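# Insert the peg fully into the block inside the box

## Task

Push the peg completely into the hole of the block that sits on the floor of the open box, so it stays fully seated once the robot lets go.

## Robot and tools

Robot: two seven-joint arms, left_arm and right_arm, each ending in a parallel two-finger gripper that opens to 85 mm. Base poses in the scene frame: left_arm at (+0.024, +0.295, 0) m, quat_wxyz (+1.000, 0, 0, +0.012); right_arm at (-0.022, -0.367, 0) m, quat_wxyz (+1.000, 0, 0, +0.021). The drives are cheap and weak (roughly 24 to 59 N m per motor), so heavy contact or load makes a joint yield. A camera stand sits behind the arms. Loose objects may occasionally get a small random shove.

Frames: all hand positions, velocities and targets use the scene frame. Its origin is at table-top height, halfway between the nominal bases; +x points out over the table, +z up, and left_arm is on the +y side (arm names do not match image sides). Gripper axes: fingers point along the gripper's +z and close along its y. end_effector_position is the centre of the closed pads (pads 38 mm long); closed fingertips reach about 19 mm past it, fully open ones about 6 mm. Printed positions and orientations may be off by a few cm, more at long reach.

execute_actions(actions, cameras): actions is a list of actions; each action is a table of up to 15 rows, one row per 1/30 s step; a short table repeats its last row until step 15. Every row has 16 numbers in [-1, 1], covering both arms even if one is idle: left_arm dx, dy, dz, rx, ry, rz, left gripper position, left gripper speed, then the same eight for right_arm. dx..rz are offsets, not poses: measured along scene axes from the arm's Hand target as it was when that action began (every row counts from that same start, not from the prior row), with rotation about the Hand target position. 1.0 equals 0.6 m or 180 degrees; rx, ry, rz form one rotation vector. Because each action starts from the current Hand target, sending the same offset twice moves twice. Six zeros means no new request for that arm, but its gripper numbers are always commands, so resend the current ones. Gripper position: +1 fully open, 0 about 45 mm, -1 closed (not linear; check position_measured_pct). Gripper speed: -1 about 20 mm/s, 0 about 85, +1 about 150; faster closes from a centimetre or more wider grip harder (about 100 N per pad at -1 up to about 240 N at +1). cameras: list of names, ["all"] or []; default shows all only for an empty actions list. An empty actions list just reports state and images.

move(target, speed, blend, stop_force, zero, blocking, cameras): drives grippers in straight lines. target is one 16-number row (same layout and scale as above) or a list of up to 15 rows; every row is an offset from the same starting Hand targets, not from the previous row. speed: path top speed in m/s, 0.002 to 0.5, default 0.25, one value or one per target. blend: corner rounding in m for a list, 0 (default) stops at each point. stop_force: 25 to 80 N, one value for both arms; an arm's path ends when push against its motion exceeds it; use slowly, not while rotating, and leave it out when backing off a contact. zero (only with stop_force, default true) rezeros force before moving. blocking=false returns after about 0.5 s while the move continues (not allowed with stop_force). Paths do not avoid obstacles, lag and stray more when fast, and stop after 10 s. Result adds a move: line ending such as done, off_target, moving, held or fault, plus limits=paced (pose clipped) or limits=held (steps withheld).

wait(seconds): 0 to 3600, lets the scene run; returns early if a running move ends. stop(): brakes the running move. zoom_image(camera, region): camera is cam_head_left or cam_head_right; region [x0, y0, x1, y1] in image pixels, at most 504 by 504, from the newest images. clear_fault(arm): left_arm or right_arm, clears a reported torque fault. finished_scene(scene): the number of the current scene; ends it irreversibly, and nothing else should be called in that same reply.

Results: end_effector_position (m) and end_effector_quat_wxyz; Hand target (last commanded pose after clipping, the base for the next offsets; the gripper often rests short of it, so send the gap as an offset); Tool commands; position_measured_pct, about 50 minus 50 times the position number; object_status 0 moving, 1 blocked opening, 2 stopped on an object before its target (a firm grip), 3 at target or pads met (empty or a soft grip); motor_current_ma; joint positions, velocities ("within noise" when idle) and torques (positive toward larger joint angle); Flange force along the gripper axes, including a held part's weight, with error; step readings of position; motor temperatures; FAULT and MOTOR HOT lines. Each control step limits commanded orientation to 32 degrees from the measured one.

Gripping: close to a position narrower than the object and hold it there; release by commanding a few mm wider than the object.

Avoid: letting anything fall off the table (fails the task); fast or hard hits on the box, block or table; commanding targets past a firm contact, since the stiff arm then presses with full motor force; contact between the two arms; squeezing hard on a part still resting on something; big twists or fast swings of a load. Joint torque limits: 104.5 N m for the first four joints, 51.3 N m for the last three; exceeding one, or straying 5 degrees from plan, stops that arm until clear_fault. Motors heat while holding, stretching or pushing; at 75 °C the arm sinks and stops for 30 s or more. Joint ranges: shoulder ±2.250, elbow ±2.580, wrist pitch ±2.100 rad, the others ±69.115.

Cameras: cam_head_left and cam_head_right, each 896x504, fx about 402, fovy about 64 degrees, strong radial distortion.

Each tool is called in YAML: its name, and indented under it one key for each argument.

## Session

execute_actions:
  actions: []

Scene clock: 0.00 s.
left_arm: end_effector_position=(+0.5365, +0.3195, +0.1631) position_measured_pct=0.0 object_status=3 motor_current_ma=0 end_effector_quat_wxyz=(-0.095, -0.565, +0.792, -0.211) | right_arm: end_effector_position=(+0.4498, -0.0906, +0.2521) position_measured_pct=0.0 object_status=3 motor_current_ma=0 end_effector_quat_wxyz=(+0.471, +0.810, -0.199, +0.287)
Joint positions: left_arm=[-0.281 0.647 -0.109 1.533 0.583 1.138 2.118] | right_arm=[-1.177 1.176 0.706 0.827 0.397 1.816 3.52]
Joint velocities: within noise
Joint torques (N m): no reading
Motor temperatures (°C): left_arm=[34 32 31 31 39 36 40] | right_arm=[32 30 28 33 40 35 38]
Flange force (N): no reading
Hand target: left_arm +0.5365, +0.3195, +0.1631; -0.095, -0.565, +0.792, -0.211 | right_arm +0.4498, -0.0906, +0.2521; +0.471, +0.810, -0.199, +0.287
Tool commands: left_gripper/position=+1.0 left_gripper/speed=+1.0 right_gripper/position=+1.0 right_gripper/speed=+1.0

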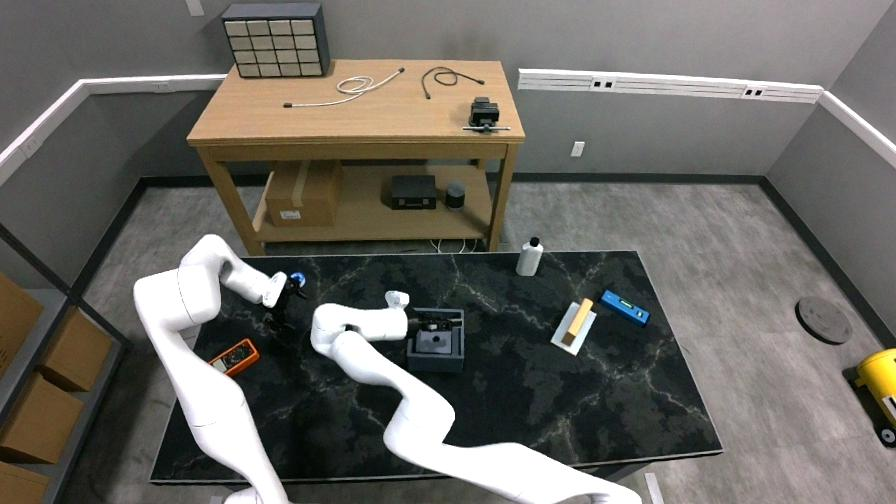

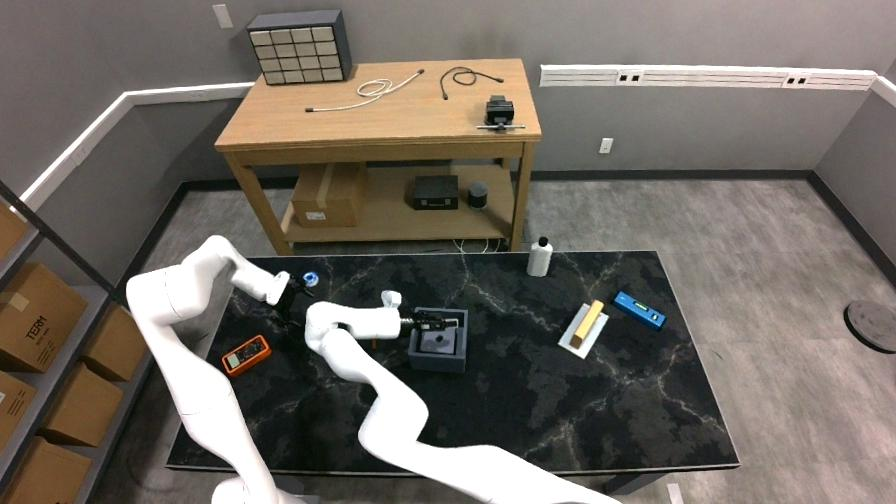

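zoom_image:
  camera: "cam_head_left"
  region: [300, 250, 500, 400]

zoom_image:
  camera: "cam_head_right"
  region: [300, 250, 500, 400]

zoom_image:
  camera: "cam_head_left"
  region: [180, 230, 340, 400]

zoom_image:
  camera: "cam_head_right"
  region: [500, 230, 720, 400]

Scaled by 2.520.

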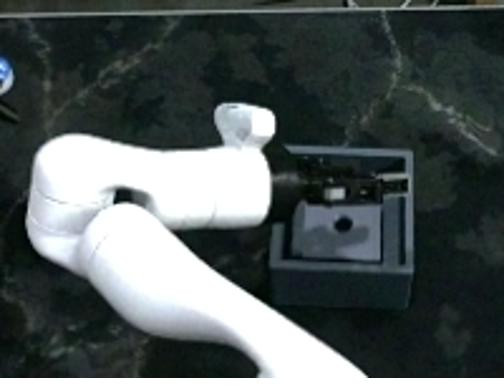

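Scaled by 2.520.

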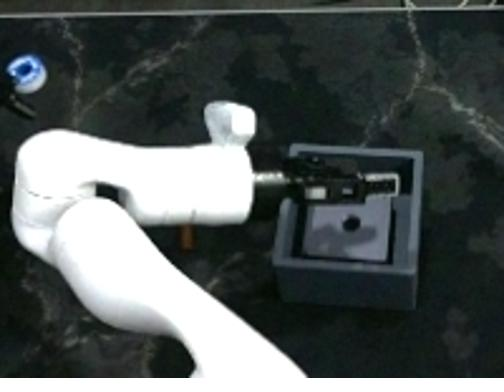

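Scaled by 2.965.

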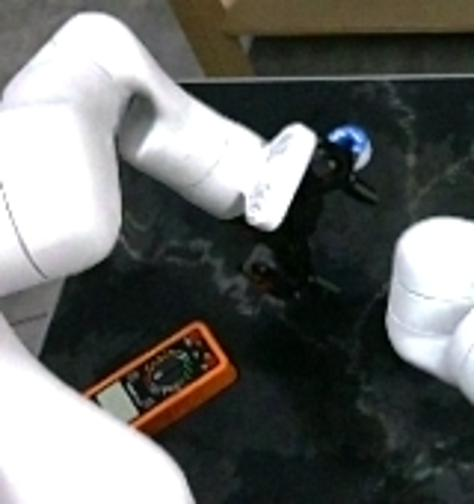

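Scaled by 2.291.

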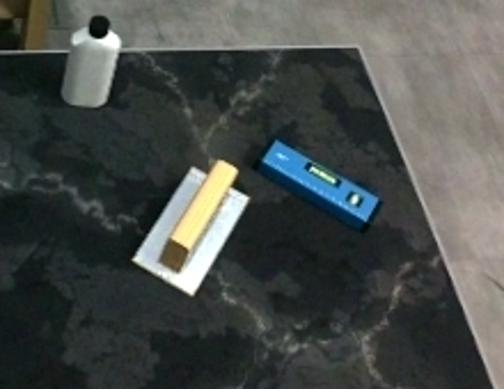

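move:
  target:
    - [0,0,0,0,0,0,1,1, 0,0,0.15,0,0,0,1,1]
    - [0,0,0,0,0,0,1,1, -0.25,-0.5,0.2,0.355,0.112,0,1,1]
  blend: [0.03, 0]
  speed: 0.2
  cameras: ["all"]

Scene clock: 45.37 s.
left_arm: end_effector_position=(+0.5365, +0.3195, +0.1631) position_measured_pct=0.0 object_status=3 motor_current_ma=0 end_effector_quat_wxyz=(-0.095, -0.565, +0.792, -0.211) | right_arm: end_effector_position=(+0.2998, -0.3906, +0.3721) position_measured_pct=0.0 object_status=3 motor_current_ma=0 end_effector_quat_wxyz=(+0.000, +0.971, -0.239, +0.000)
Joint positions: left_arm=[-0.281 0.647 -0.109 1.533 0.583 1.138 2.118] | right_arm=[-0.868 -0.004 0.915 1.644 0.002 1.501 4.236]
Joint torques (N m): left_arm=[-0.37 -20.32 1.17 -7.22 0.67 0.98 0.25] | right_arm=[1.2 -4.39 -0.67 -9.88 0.67 0.15 -0.02]
Flange force (N): left_arm=[-1.2 0.0 2.9] | right_arm=[-3.4 0.7 2.7]
Hand target: left_arm +0.5365, +0.3195, +0.1631; -0.095, -0.565, +0.792, -0.211 | right_arm +0.2998, -0.3906, +0.3721; +0.000, +0.971, -0.239, +0.000
Off the commanded pose: left_arm 0.000 m, 0 deg | right_arm 0.000 m, 0 deg.
move: done

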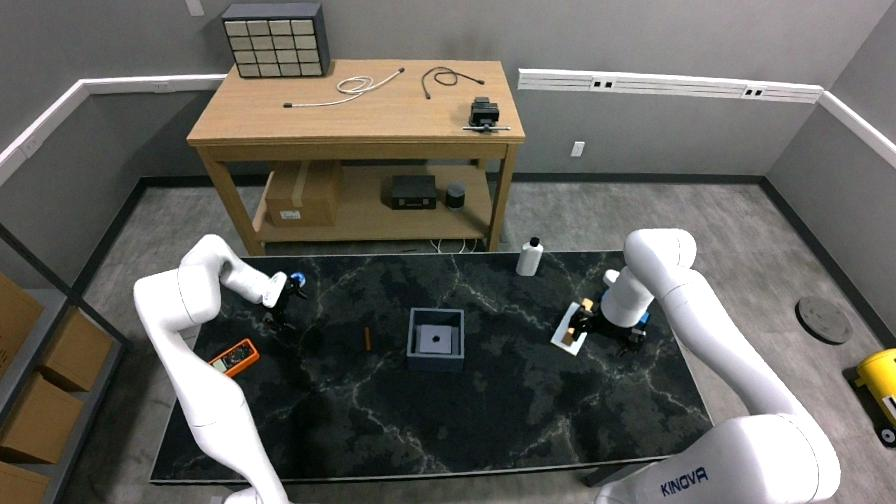

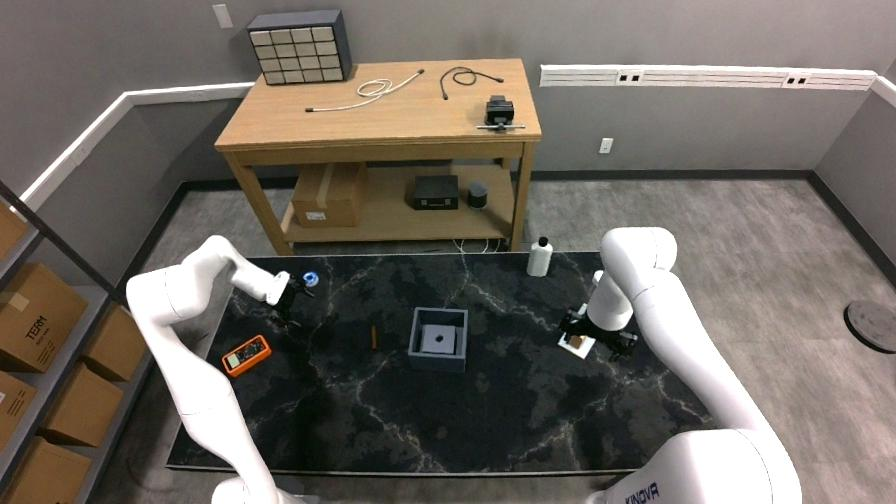

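zoom_image:
  camera: "cam_head_left"
  region: [340, 300, 480, 380]

zoom_image:
  camera: "cam_head_right"
  region: [350, 300, 490, 380]

zoom_image:
  camera: "cam_head_left"
  region: [350, 318, 390, 358]

zoom_image:
  camera: "cam_head_right"
  region: [355, 316, 395, 356]

zoom_image:
  camera: "cam_head_left"
  region: [400, 300, 475, 375]

zoom_image:
  camera: "cam_head_right"
  region: [400, 300, 475, 375]

Scaled by 3.600.

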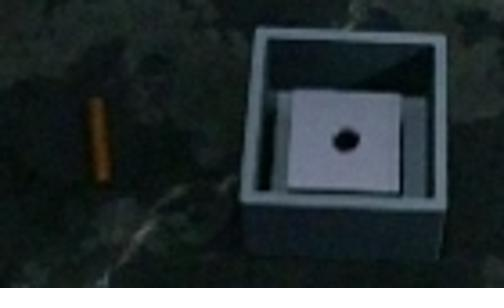

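Scaled by 3.600.

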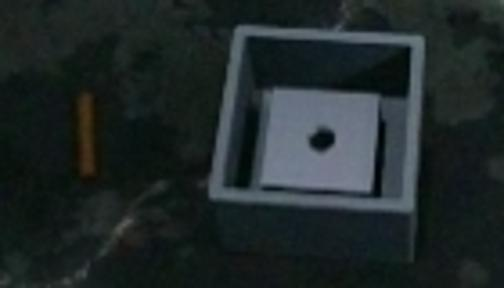

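Scaled by 12.600.

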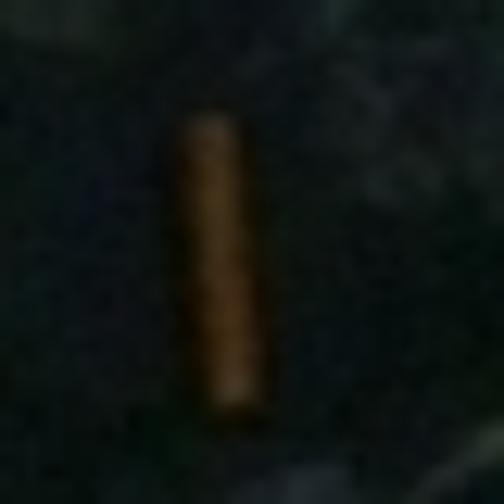

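Scaled by 12.600.

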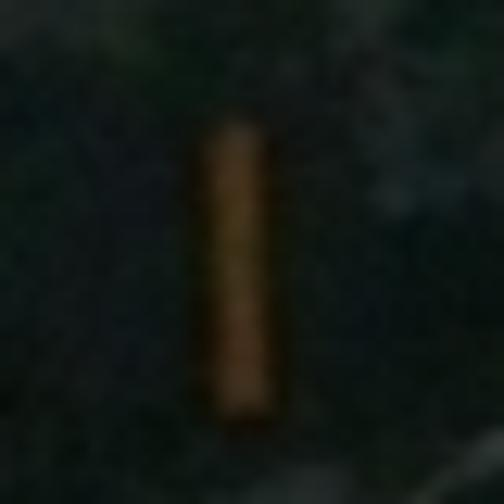

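Scaled by 6.720.

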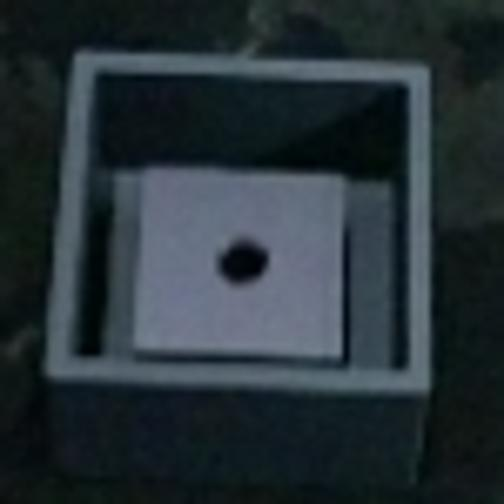

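Scaled by 6.720.

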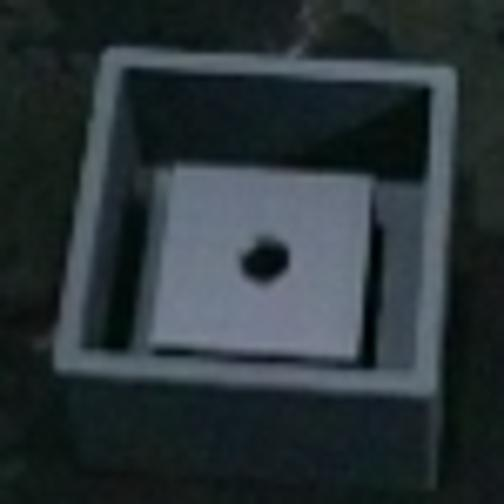

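zoom_image:
  camera: "cam_head_left"
  region: [540, 260, 680, 380]

zoom_image:
  camera: "cam_head_right"
  region: [540, 260, 680, 380]

zoom_image:
  camera: "cam_head_left"
  region: [230, 250, 330, 350]

zoom_image:
  camera: "cam_head_right"
  region: [240, 250, 340, 350]

Scaled by 3.600.

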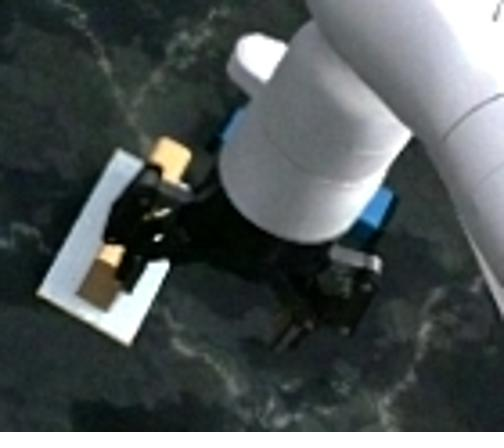

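Scaled by 3.600.

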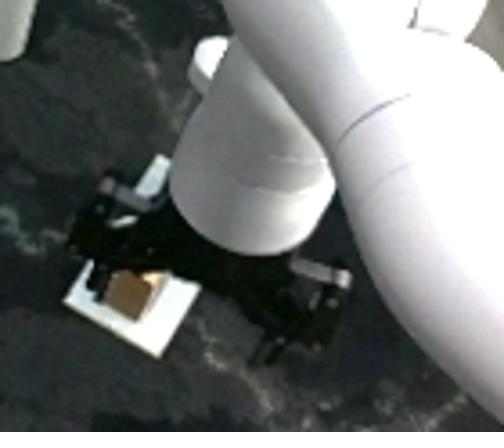

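Scaled by 5.040.

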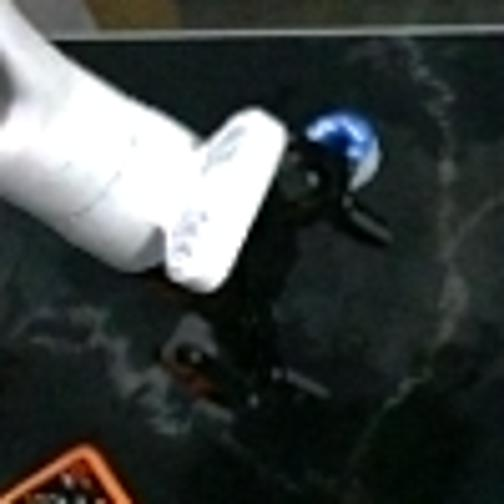

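Scaled by 5.040.

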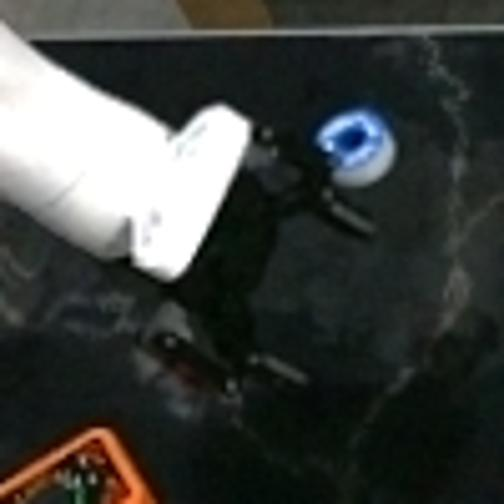

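move:
  target: [-0.144, -0.2825, 0.0615, 0.1433, 0.0284, 0, -1, 1, 0,0,0,0,0,0,1,1]
  speed: 0.2
  cameras: ["all"]

Scene clock: 157.00 s.
left_arm: end_effector_position=(+0.4501, +0.1500, +0.2000) position_measured_pct=98.7 object_status=3 motor_current_ma=0 end_effector_quat_wxyz=(-0.001, -0.580, +0.814, -0.004) | right_arm: end_effector_position=(+0.2998, -0.3906, +0.3721) position_measured_pct=0.0 object_status=3 motor_current_ma=0 end_effector_quat_wxyz=(+0.000, +0.971, -0.239, +0.000)
Joint positions: left_arm=[0.452 0.438 -0.232 1.655 0.121 1.057 2.968] | right_arm=[-0.868 -0.004 0.915 1.644 0.002 1.501 4.236]
Joint torques (N m): left_arm=[-0.41 -17.04 0.05 -7.87 -0.28 0.22 0.14] | right_arm=[1.16 -4.37 -0.67 -9.93 0.66 0.2 -0.06]
Flange force (N): left_arm=[0.2 -1.0 2.3] | right_arm=[-3.3 0.8 3.1]
Hand target: left_arm +0.4501, +0.1500, +0.2000; -0.001, -0.580, +0.814, -0.004 | right_arm +0.2998, -0.3906, +0.3721; +0.000, +0.971, -0.239, +0.000
Off the commanded pose: left_arm 0.000 m, 0 deg | right_arm 0.000 m, 0 deg.
move: done

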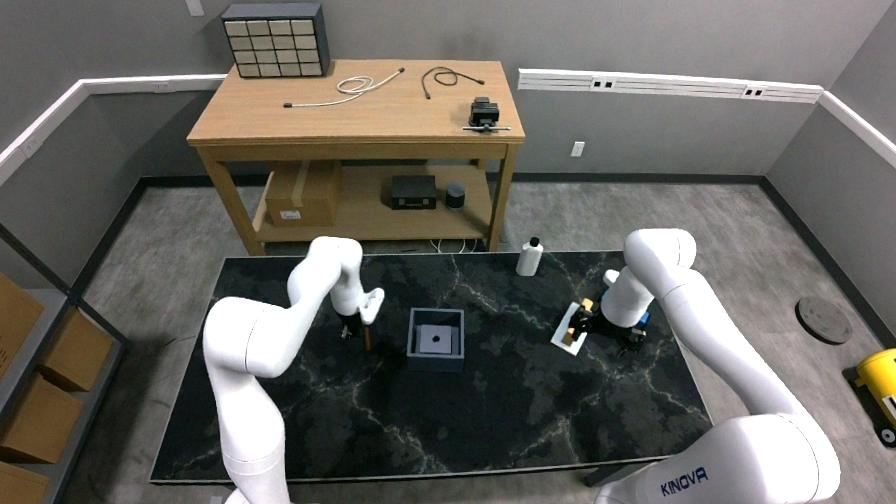

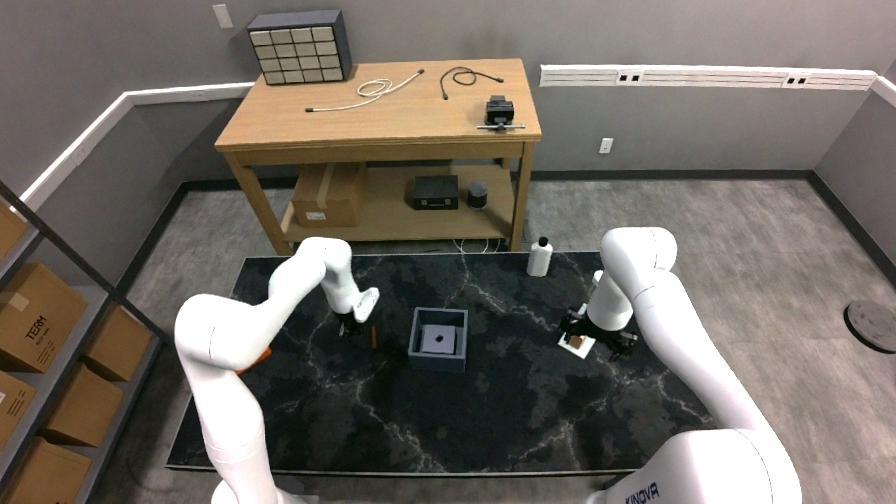

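zoom_image:
  camera: "cam_head_left"
  region: [325, 285, 395, 355]

zoom_image:
  camera: "cam_head_right"
  region: [325, 285, 395, 355]

Scaled by 7.200.

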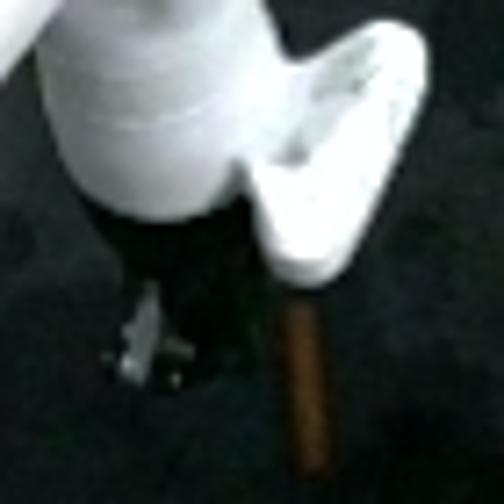

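Scaled by 7.200.

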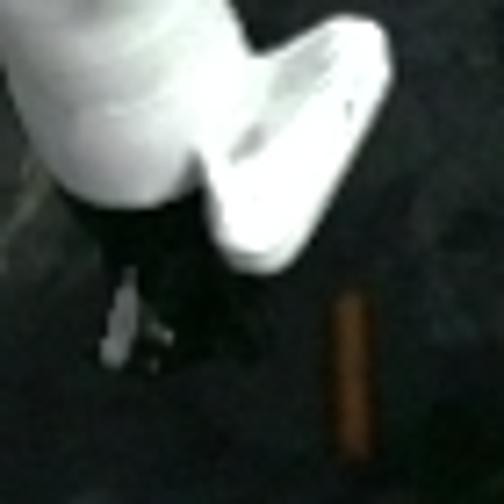

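zoom_image:
  camera: "cam_head_left"
  region: [120, 440, 220, 504]

zoom_image:
  camera: "cam_head_left"
  region: [190, 235, 270, 285]

zoom_image:
  camera: "cam_head_left"
  region: [600, 230, 720, 430]

zoom_image:
  camera: "cam_head_left"
  region: [300, 420, 620, 504]

zoom_image:
  camera: "cam_head_right"
  region: [140, 420, 240, 504]

zoom_image:
  camera: "cam_head_right"
  region: [210, 235, 290, 285]

zoom_image:
  camera: "cam_head_right"
  region: [600, 230, 740, 430]

zoom_image:
  camera: "cam_head_right"
  region: [300, 420, 660, 504]

Scaled by 5.040.

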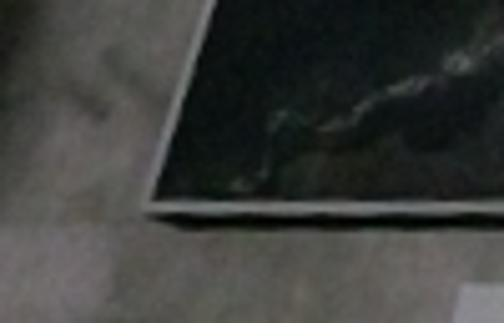

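Scaled by 6.300.

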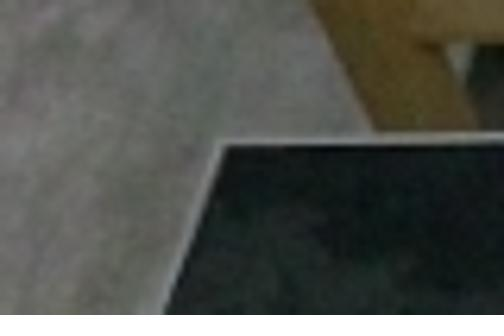

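Scaled by 2.520.

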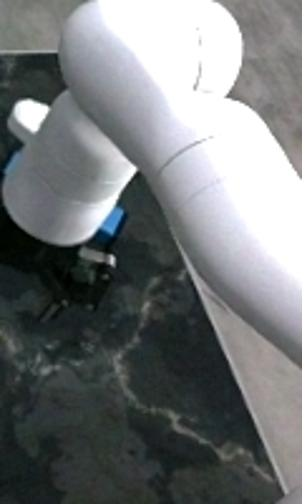

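Scaled by 1.575.

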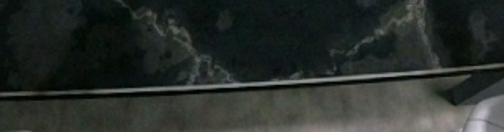

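Scaled by 5.040.

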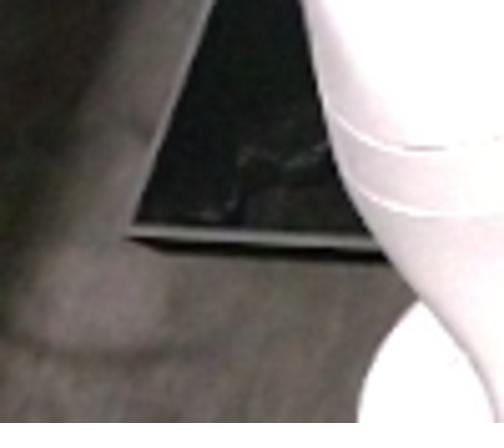

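Scaled by 6.300.

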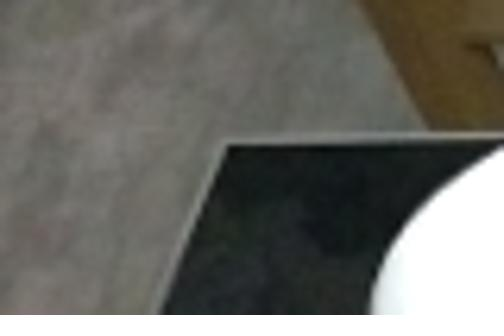

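Scaled by 2.520.

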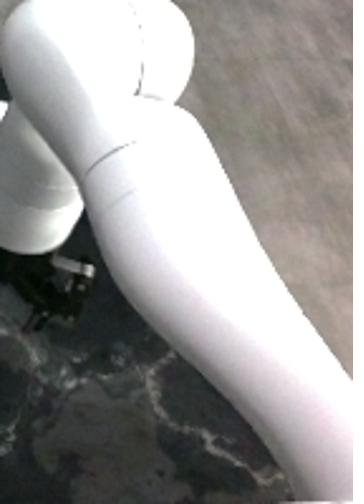

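Scaled by 1.400.

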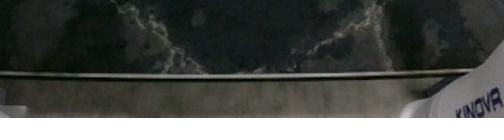

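move:
  target:
    - [-0.1667, 0.5, 0.25, 0,0,0, -1, 1, 0,0,0,0,0,0,1,1]
    - [-0.1667, 0.5, 0.25, 0,0,0, -1, 1, 0.1667,0.3,0.0,-0.0484,-0.2778,0.1839,1,1]
  blend: [0.05, 0]
  speed: 0.3
  cameras: ["all"]

Scene clock: 419.60 s.
left_arm: end_effector_position=(+0.3501, +0.4500, +0.3500) position_measured_pct=98.7 object_status=3 motor_current_ma=0 end_effector_quat_wxyz=(-0.001, -0.580, +0.814, -0.004) | right_arm: end_effector_position=(+0.3998, -0.2107, +0.3721) position_measured_pct=0.0 object_status=3 motor_current_ma=0 end_effector_quat_wxyz=(-0.029, +0.904, +0.061, +0.421)
Joint positions: left_arm=[-0.062 0.141 -0.507 1.572 0.077 1.448 2.212] | right_arm=[-0.995 -0.176 0.278 2.154 0.982 0.613 3.429]
Joint torques (N m): left_arm=[-0.38 -11.86 0.15 -9.13 -0.34 0.29 0.25] | right_arm=[1.18 -5.01 -1.45 -10.95 1.9 -0.39 0.06]
Flange force (N): left_arm=[-2.2 -1.0 2.5] | right_arm=[0.7 3.0 -2.0]
Hand target: left_arm +0.3501, +0.4500, +0.3500; -0.001, -0.580, +0.814, -0.004 | right_arm +0.3998, -0.2107, +0.3721; -0.029, +0.904, +0.061, +0.421
Off the commanded pose: left_arm 0.000 m, 0 deg | right_arm 0.000 m, 0 deg.
move: done

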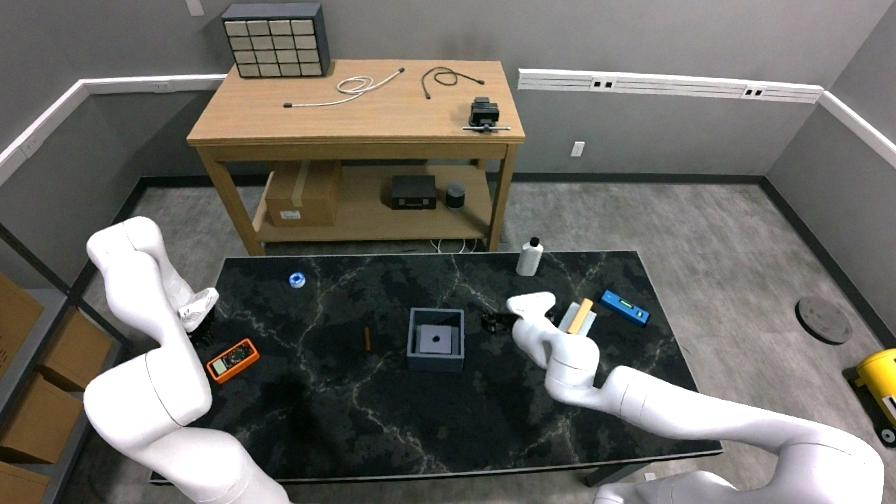

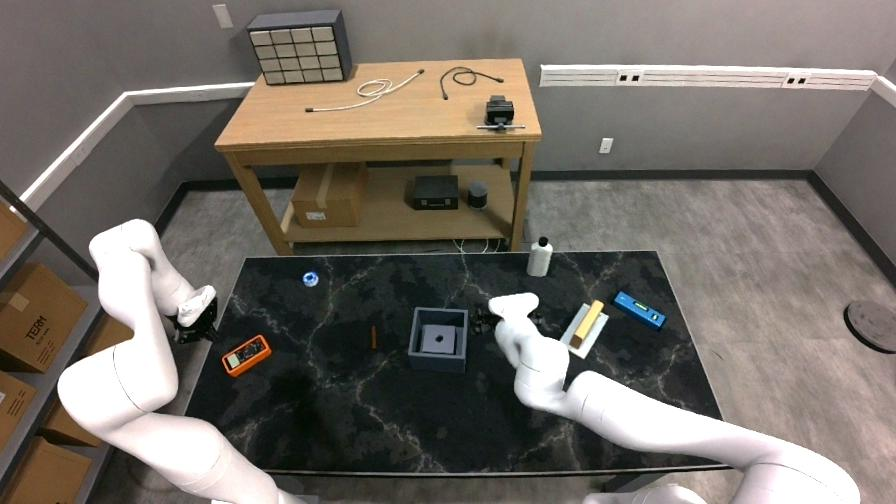

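move:
  target: [0,0,0,0,0,0,-1,1, 0.1432,0.5867,-0.385,0,0,0,1,1]
  speed: 0.25
  cameras: ["all"]

Scene clock: 427.03 s.
left_arm: end_effector_position=(+0.3501, +0.4500, +0.3500) position_measured_pct=98.7 object_status=3 motor_current_ma=0 end_effector_quat_wxyz=(-0.001, -0.580, +0.814, -0.004) | right_arm: end_effector_position=(+0.4857, +0.1414, +0.1411) position_measured_pct=0.0 object_status=3 motor_current_ma=0 end_effector_quat_wxyz=(-0.029, +0.904, +0.062, +0.421)
Joint positions: left_arm=[-0.062 0.141 -0.507 1.572 0.077 1.448 2.212] | right_arm=[-1.13 0.868 0.129 1.472 1.229 0.632 2.754]
Joint torques (N m): left_arm=[-0.38 -11.81 0.14 -9.12 -0.33 0.3 0.27] | right_arm=[1.21 -22.42 2.13 -8.44 1.8 1.12 -0.02]
Flange force (N): left_arm=[-2.1 -0.8 2.6] | right_arm=[-2.3 2.8 -3.7]
Hand target: left_arm +0.3501, +0.4500, +0.3500; -0.001, -0.580, +0.814, -0.004 | right_arm +0.4857, +0.1414, +0.1411; -0.029, +0.904, +0.061, +0.421
Off the commanded pose: left_arm 0.000 m, 0 deg | right_arm 0.000 m, 0 deg.
move: done

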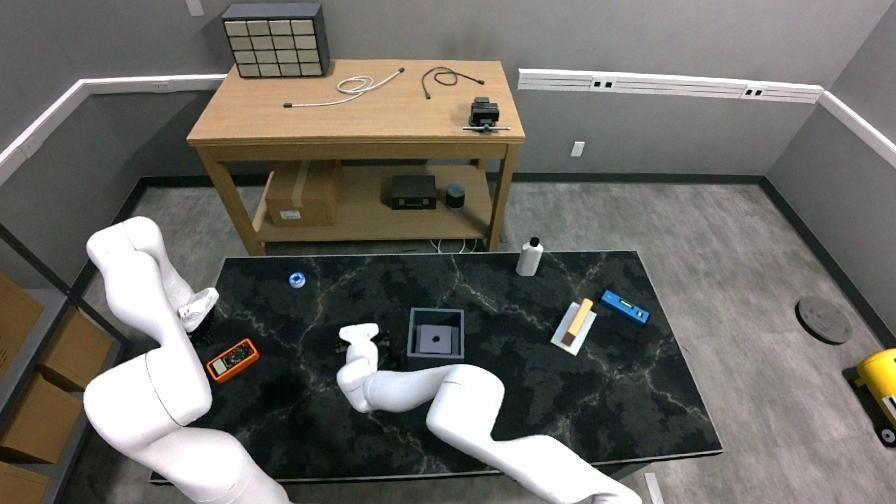

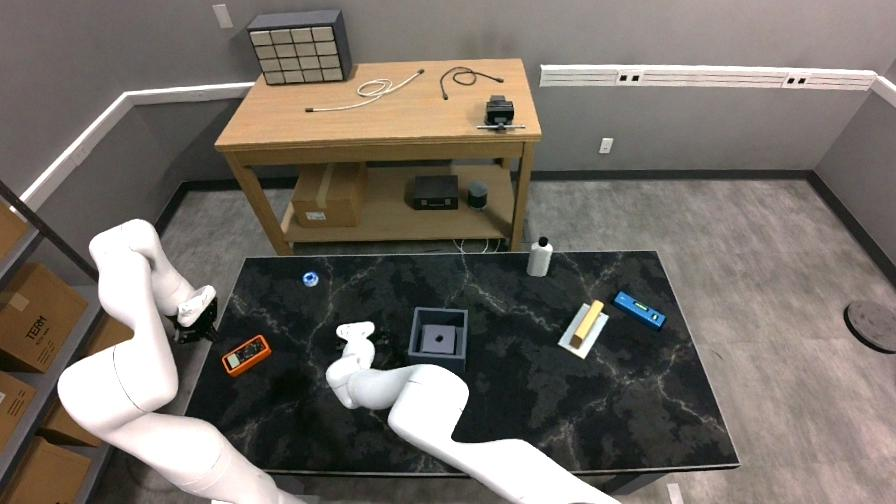

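zoom_image:
  camera: "cam_head_left"
  region: [320, 300, 420, 380]

zoom_image:
  camera: "cam_head_right"
  region: [320, 300, 420, 380]

Scaled by 5.040.

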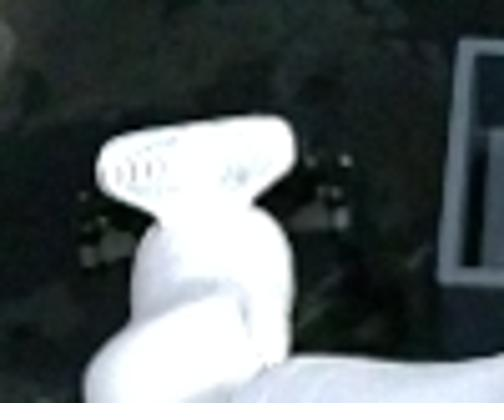

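Scaled by 5.040.

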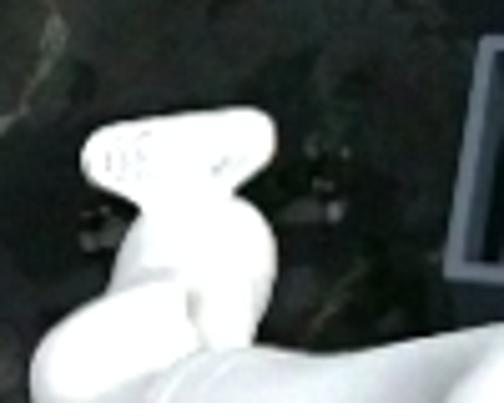

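move:
  target: [0,0,0,0,0,0,-1,1, 0,0,-0.1685,0,0,0,1,1]
  speed: 0.15
  cameras: ["all"]

zoom_image:
  camera: "cam_head_left"
  region: [320, 300, 420, 380]

zoom_image:
  camera: "cam_head_right"
  region: [320, 300, 420, 380]

Scene clock: 441.20 s.
left_arm: end_effector_position=(+0.3501, +0.4500, +0.3500) position_measured_pct=98.7 object_status=3 motor_current_ma=0 end_effector_quat_wxyz=(-0.001, -0.580, +0.814, -0.004) | right_arm: end_effector_position=(+0.4858, +0.1414, +0.0400) position_measured_pct=0.0 object_status=3 motor_current_ma=0 end_effector_quat_wxyz=(-0.029, +0.904, +0.061, +0.421)
Joint positions: left_arm=[-0.062 0.141 -0.507 1.572 0.077 1.448 2.212] | right_arm=[-1.175 1.059 0.209 1.479 1.416 0.539 2.443]
Joint torques (N m): left_arm=[-0.38 -11.77 0.13 -9.12 -0.3 0.32 0.25] | right_arm=[1.13 -23.22 3.19 -7.04 1.5 1.63 -0.08]
Flange force (N): left_arm=[-2.0 -0.8 2.6] | right_arm=[-0.7 1.6 -4.0]
Hand target: left_arm +0.3501, +0.4500, +0.3500; -0.001, -0.580, +0.814, -0.004 | right_arm +0.4858, +0.1414, +0.0400; -0.029, +0.904, +0.061, +0.421
Off the commanded pose: left_arm 0.000 m, 0 deg | right_arm 0.000 m, 0 deg.
move: done

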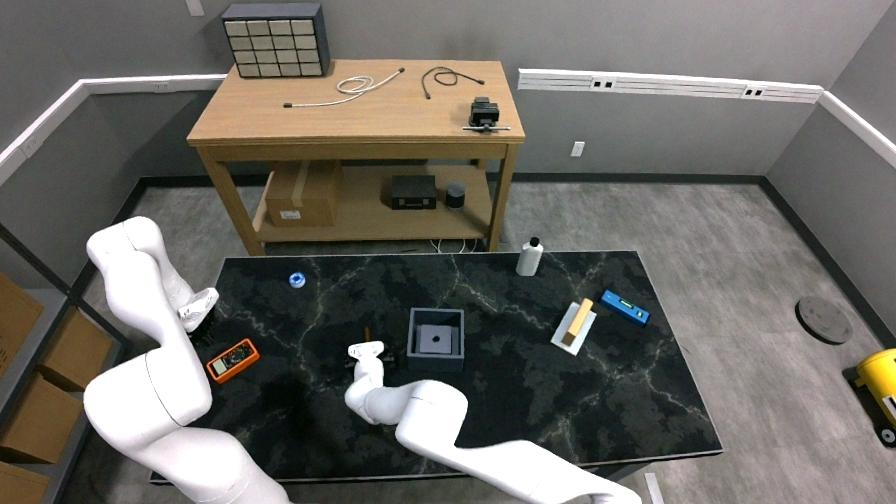

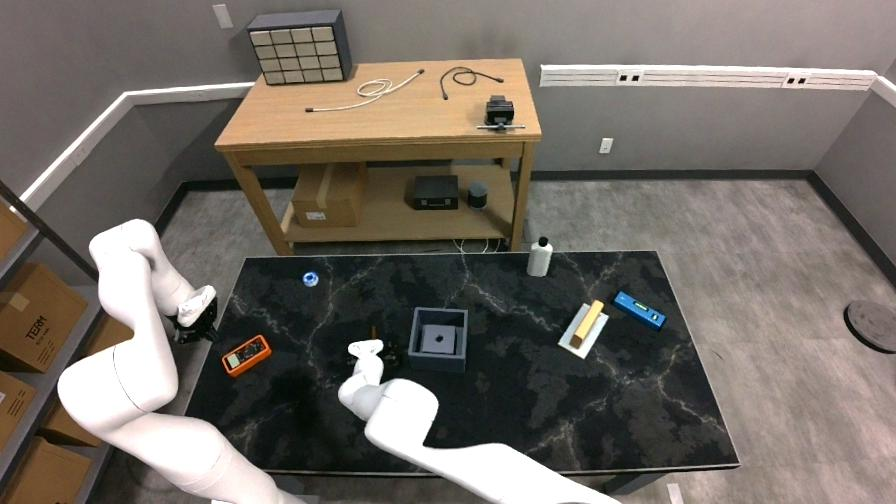

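Scaled by 5.040.

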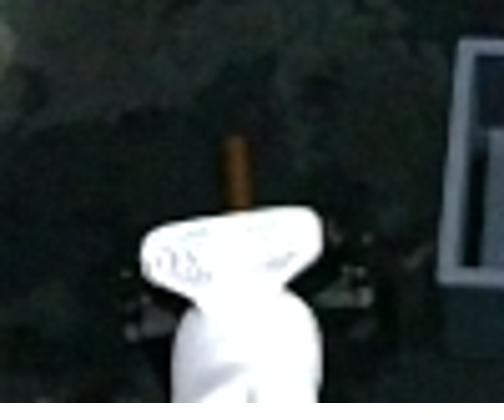

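Scaled by 5.040.

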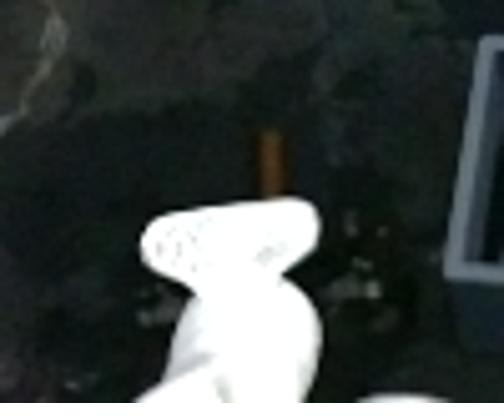

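move:
  target: [0,0,0,0,0,0,-1,1, 0,0,-0.0583,0,0,0,1,1]
  speed: 0.02
  stop_force: 25

Scene clock: 452.10 s.
left_arm: end_effector_position=(+0.3501, +0.4500, +0.3500) position_measured_pct=98.7 object_status=3 motor_current_ma=0 end_effector_quat_wxyz=(-0.001, -0.580, +0.814, -0.004) | right_arm: end_effector_position=(+0.4858, +0.1415, +0.0134) position_measured_pct=0.0 object_status=3 motor_current_ma=0 end_effector_quat_wxyz=(-0.029, +0.904, +0.061, +0.421)
Joint positions: left_arm=[-0.062 0.141 -0.507 1.572 0.077 1.448 2.212] | right_arm=[-1.184 1.114 0.225 1.467 1.462 0.523 2.366]
Joint torques (N m): left_arm=[-0.34 -11.77 0.14 -9.1 -0.33 0.33 0.27] | right_arm=[2.42 -6.43 -1.55 -1.73 0.51 -1.8 0.64]
Flange force (N): left_arm=[-2.2 -0.8 2.6] | right_arm=[15.2 7.1 -29.0]
Hand target: left_arm +0.3501, +0.4500, +0.3500; -0.001, -0.580, +0.814, -0.004 | right_arm +0.4858, +0.1415, +0.0134; -0.029, +0.904, +0.061, +0.421 (not the last commanded pose)
Off the commanded pose: left_arm 0.000 m, 0 deg | right_arm 0.008 m, 0 deg.
move: contact (right_arm)

move:
  target: [0,0,0,0,0,0,-1,1, 0,0,0.0168,0,0,0,1,1]
  speed: 0.05

move:
  target: [0,0,0,0,0,0,-1,1, 0,0,0,0,0,0,-1,-1]
  speed: 0.05
  cameras: ["all"]

Scene clock: 466.07 s.
left_arm: end_effector_position=(+0.3501, +0.4500, +0.3500) position_measured_pct=98.7 object_status=3 motor_current_ma=0 end_effector_quat_wxyz=(-0.001, -0.580, +0.814, -0.004) | right_arm: end_effector_position=(+0.4857, +0.1415, +0.0234) position_measured_pct=0.0 object_status=3 motor_current_ma=0 end_effector_quat_wxyz=(-0.029, +0.904, +0.061, +0.421)
Joint positions: left_arm=[-0.062 0.141 -0.507 1.572 0.077 1.448 2.212] | right_arm=[-1.181 1.093 0.22 1.472 1.444 0.528 2.395]
Joint torques (N m): left_arm=[-0.39 -11.82 0.13 -9.12 -0.31 0.27 0.27] | right_arm=[1.16 -22.95 3.37 -6.73 1.45 1.74 0]
Flange force (N): left_arm=[-2.1 -0.9 2.5] | right_arm=[-0.3 1.9 -4.7]
Hand target: left_arm +0.3501, +0.4500, +0.3500; -0.001, -0.580, +0.814, -0.004 | right_arm +0.4858, +0.1415, +0.0235; -0.029, +0.904, +0.061, +0.421
Off the commanded pose: left_arm 0.000 m, 0 deg | right_arm 0.000 m, 0 deg.
move: done

Scene clock: 470.40 s.
left_arm: end_effector_position=(+0.3501, +0.4500, +0.3500) position_measured_pct=98.7 object_status=3 motor_current_ma=0 end_effector_quat_wxyz=(-0.001, -0.580, +0.814, -0.004) | right_arm: end_effector_position=(+0.4858, +0.1415, +0.0235) position_measured_pct=86.6 object_status=0 motor_current_ma=1000 end_effector_quat_wxyz=(-0.029, +0.904, +0.061, +0.421)
Joint positions: left_arm=[-0.062 0.141 -0.507 1.572 0.077 1.448 2.212] | right_arm=[-1.181 1.093 0.22 1.472 1.444 0.528 2.395]
Joint torques (N m): left_arm=[-0.33 -11.83 0.16 -9.11 -0.32 0.29 0.25] | right_arm=[2.83 -9.41 -0.95 -0.35 -0.3 -1.05 -0.01]
Flange force (N): left_arm=[-2.2 -0.9 2.5] | right_arm=[14.2 0.5 -19.5]
Hand target: left_arm +0.3501, +0.4500, +0.3500; -0.001, -0.580, +0.814, -0.004 | right_arm +0.4858, +0.1415, +0.0235; -0.029, +0.904, +0.061, +0.421
Off the commanded pose: left_arm 0.000 m, 0 deg | right_arm 0.000 m, 0 deg.
move: done

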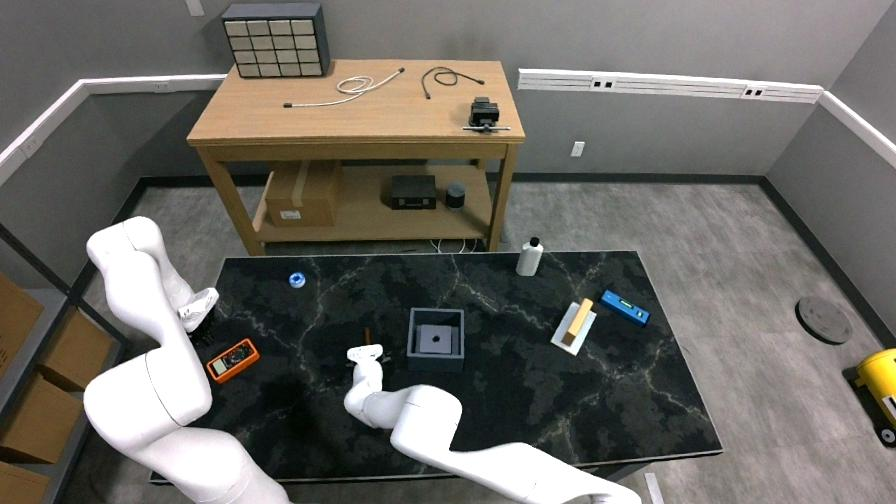

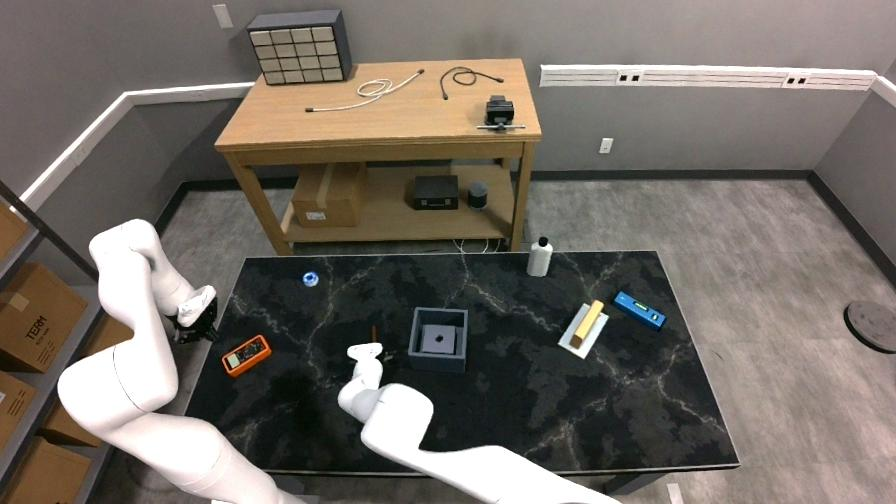

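move:
  target: [0,0,0,0,0,0,-1,1, 0,0,0.1,0,0,0,-1,-1]
  speed: 0.1
  cameras: ["all"]

zoom_image:
  camera: "cam_head_left"
  region: [320, 300, 420, 380]

zoom_image:
  camera: "cam_head_right"
  region: [320, 300, 420, 380]

Scene clock: 484.70 s.
left_arm: end_effector_position=(+0.3501, +0.4500, +0.3500) position_measured_pct=98.7 object_status=3 motor_current_ma=0 end_effector_quat_wxyz=(-0.001, -0.580, +0.814, -0.004) | right_arm: end_effector_position=(+0.4858, +0.1415, +0.0835) position_measured_pct=86.6 object_status=2 motor_current_ma=50 end_effector_quat_wxyz=(-0.029, +0.904, +0.061, +0.421)
Joint positions: left_arm=[-0.062 0.141 -0.507 1.572 0.077 1.448 2.212] | right_arm=[-1.159 0.974 0.18 1.485 1.334 0.571 2.576]
Joint torques (N m): left_arm=[-0.36 -11.81 0.14 -9.12 -0.33 0.33 0.25] | right_arm=[1.17 -22.84 2.95 -7.65 1.75 1.37 0.05]
Flange force (N): left_arm=[-2.1 -0.8 2.6] | right_arm=[-1.4 2.0 -4.2]
Hand target: left_arm +0.3501, +0.4500, +0.3500; -0.001, -0.580, +0.814, -0.004 | right_arm +0.4858, +0.1415, +0.0835; -0.029, +0.904, +0.061, +0.421
Off the commanded pose: left_arm 0.000 m, 0 deg | right_arm 0.000 m, 0 deg.
move: done

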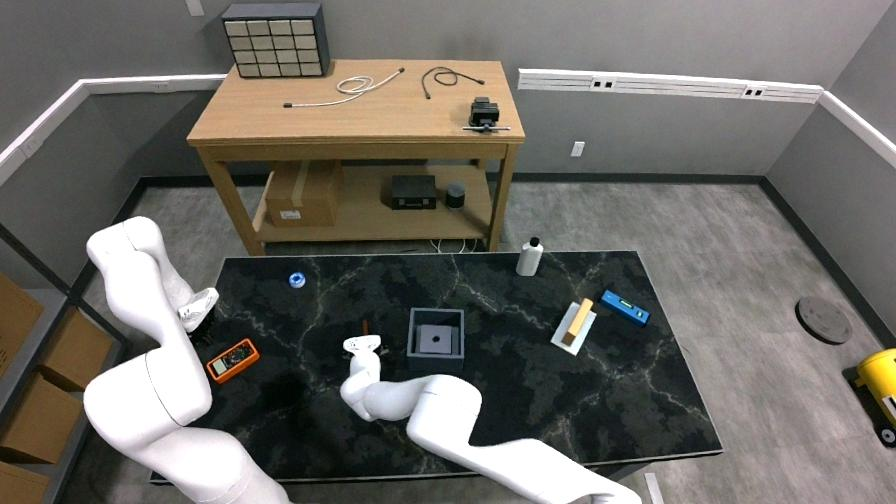

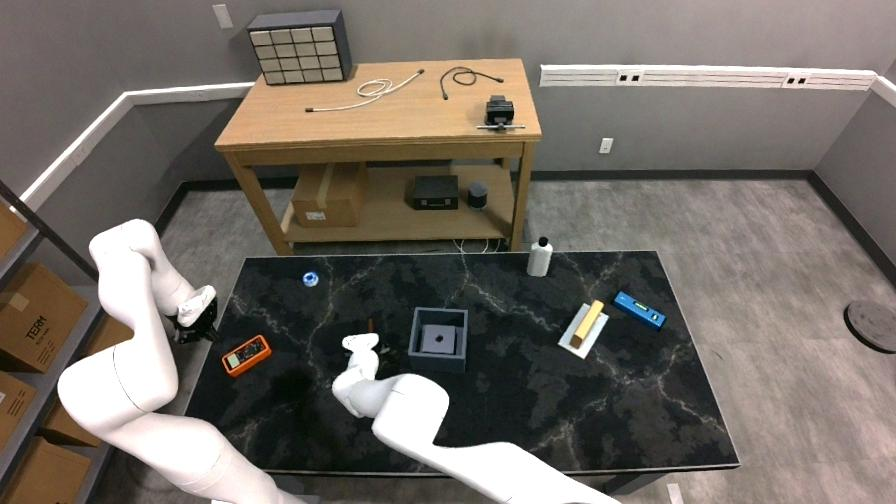

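Scaled by 5.040.

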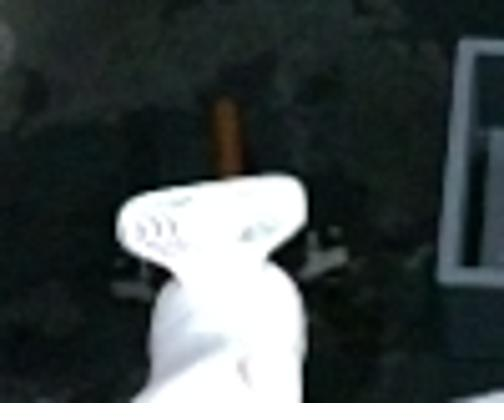

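Scaled by 5.040.

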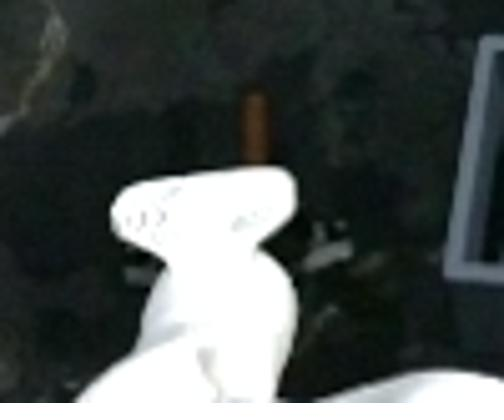

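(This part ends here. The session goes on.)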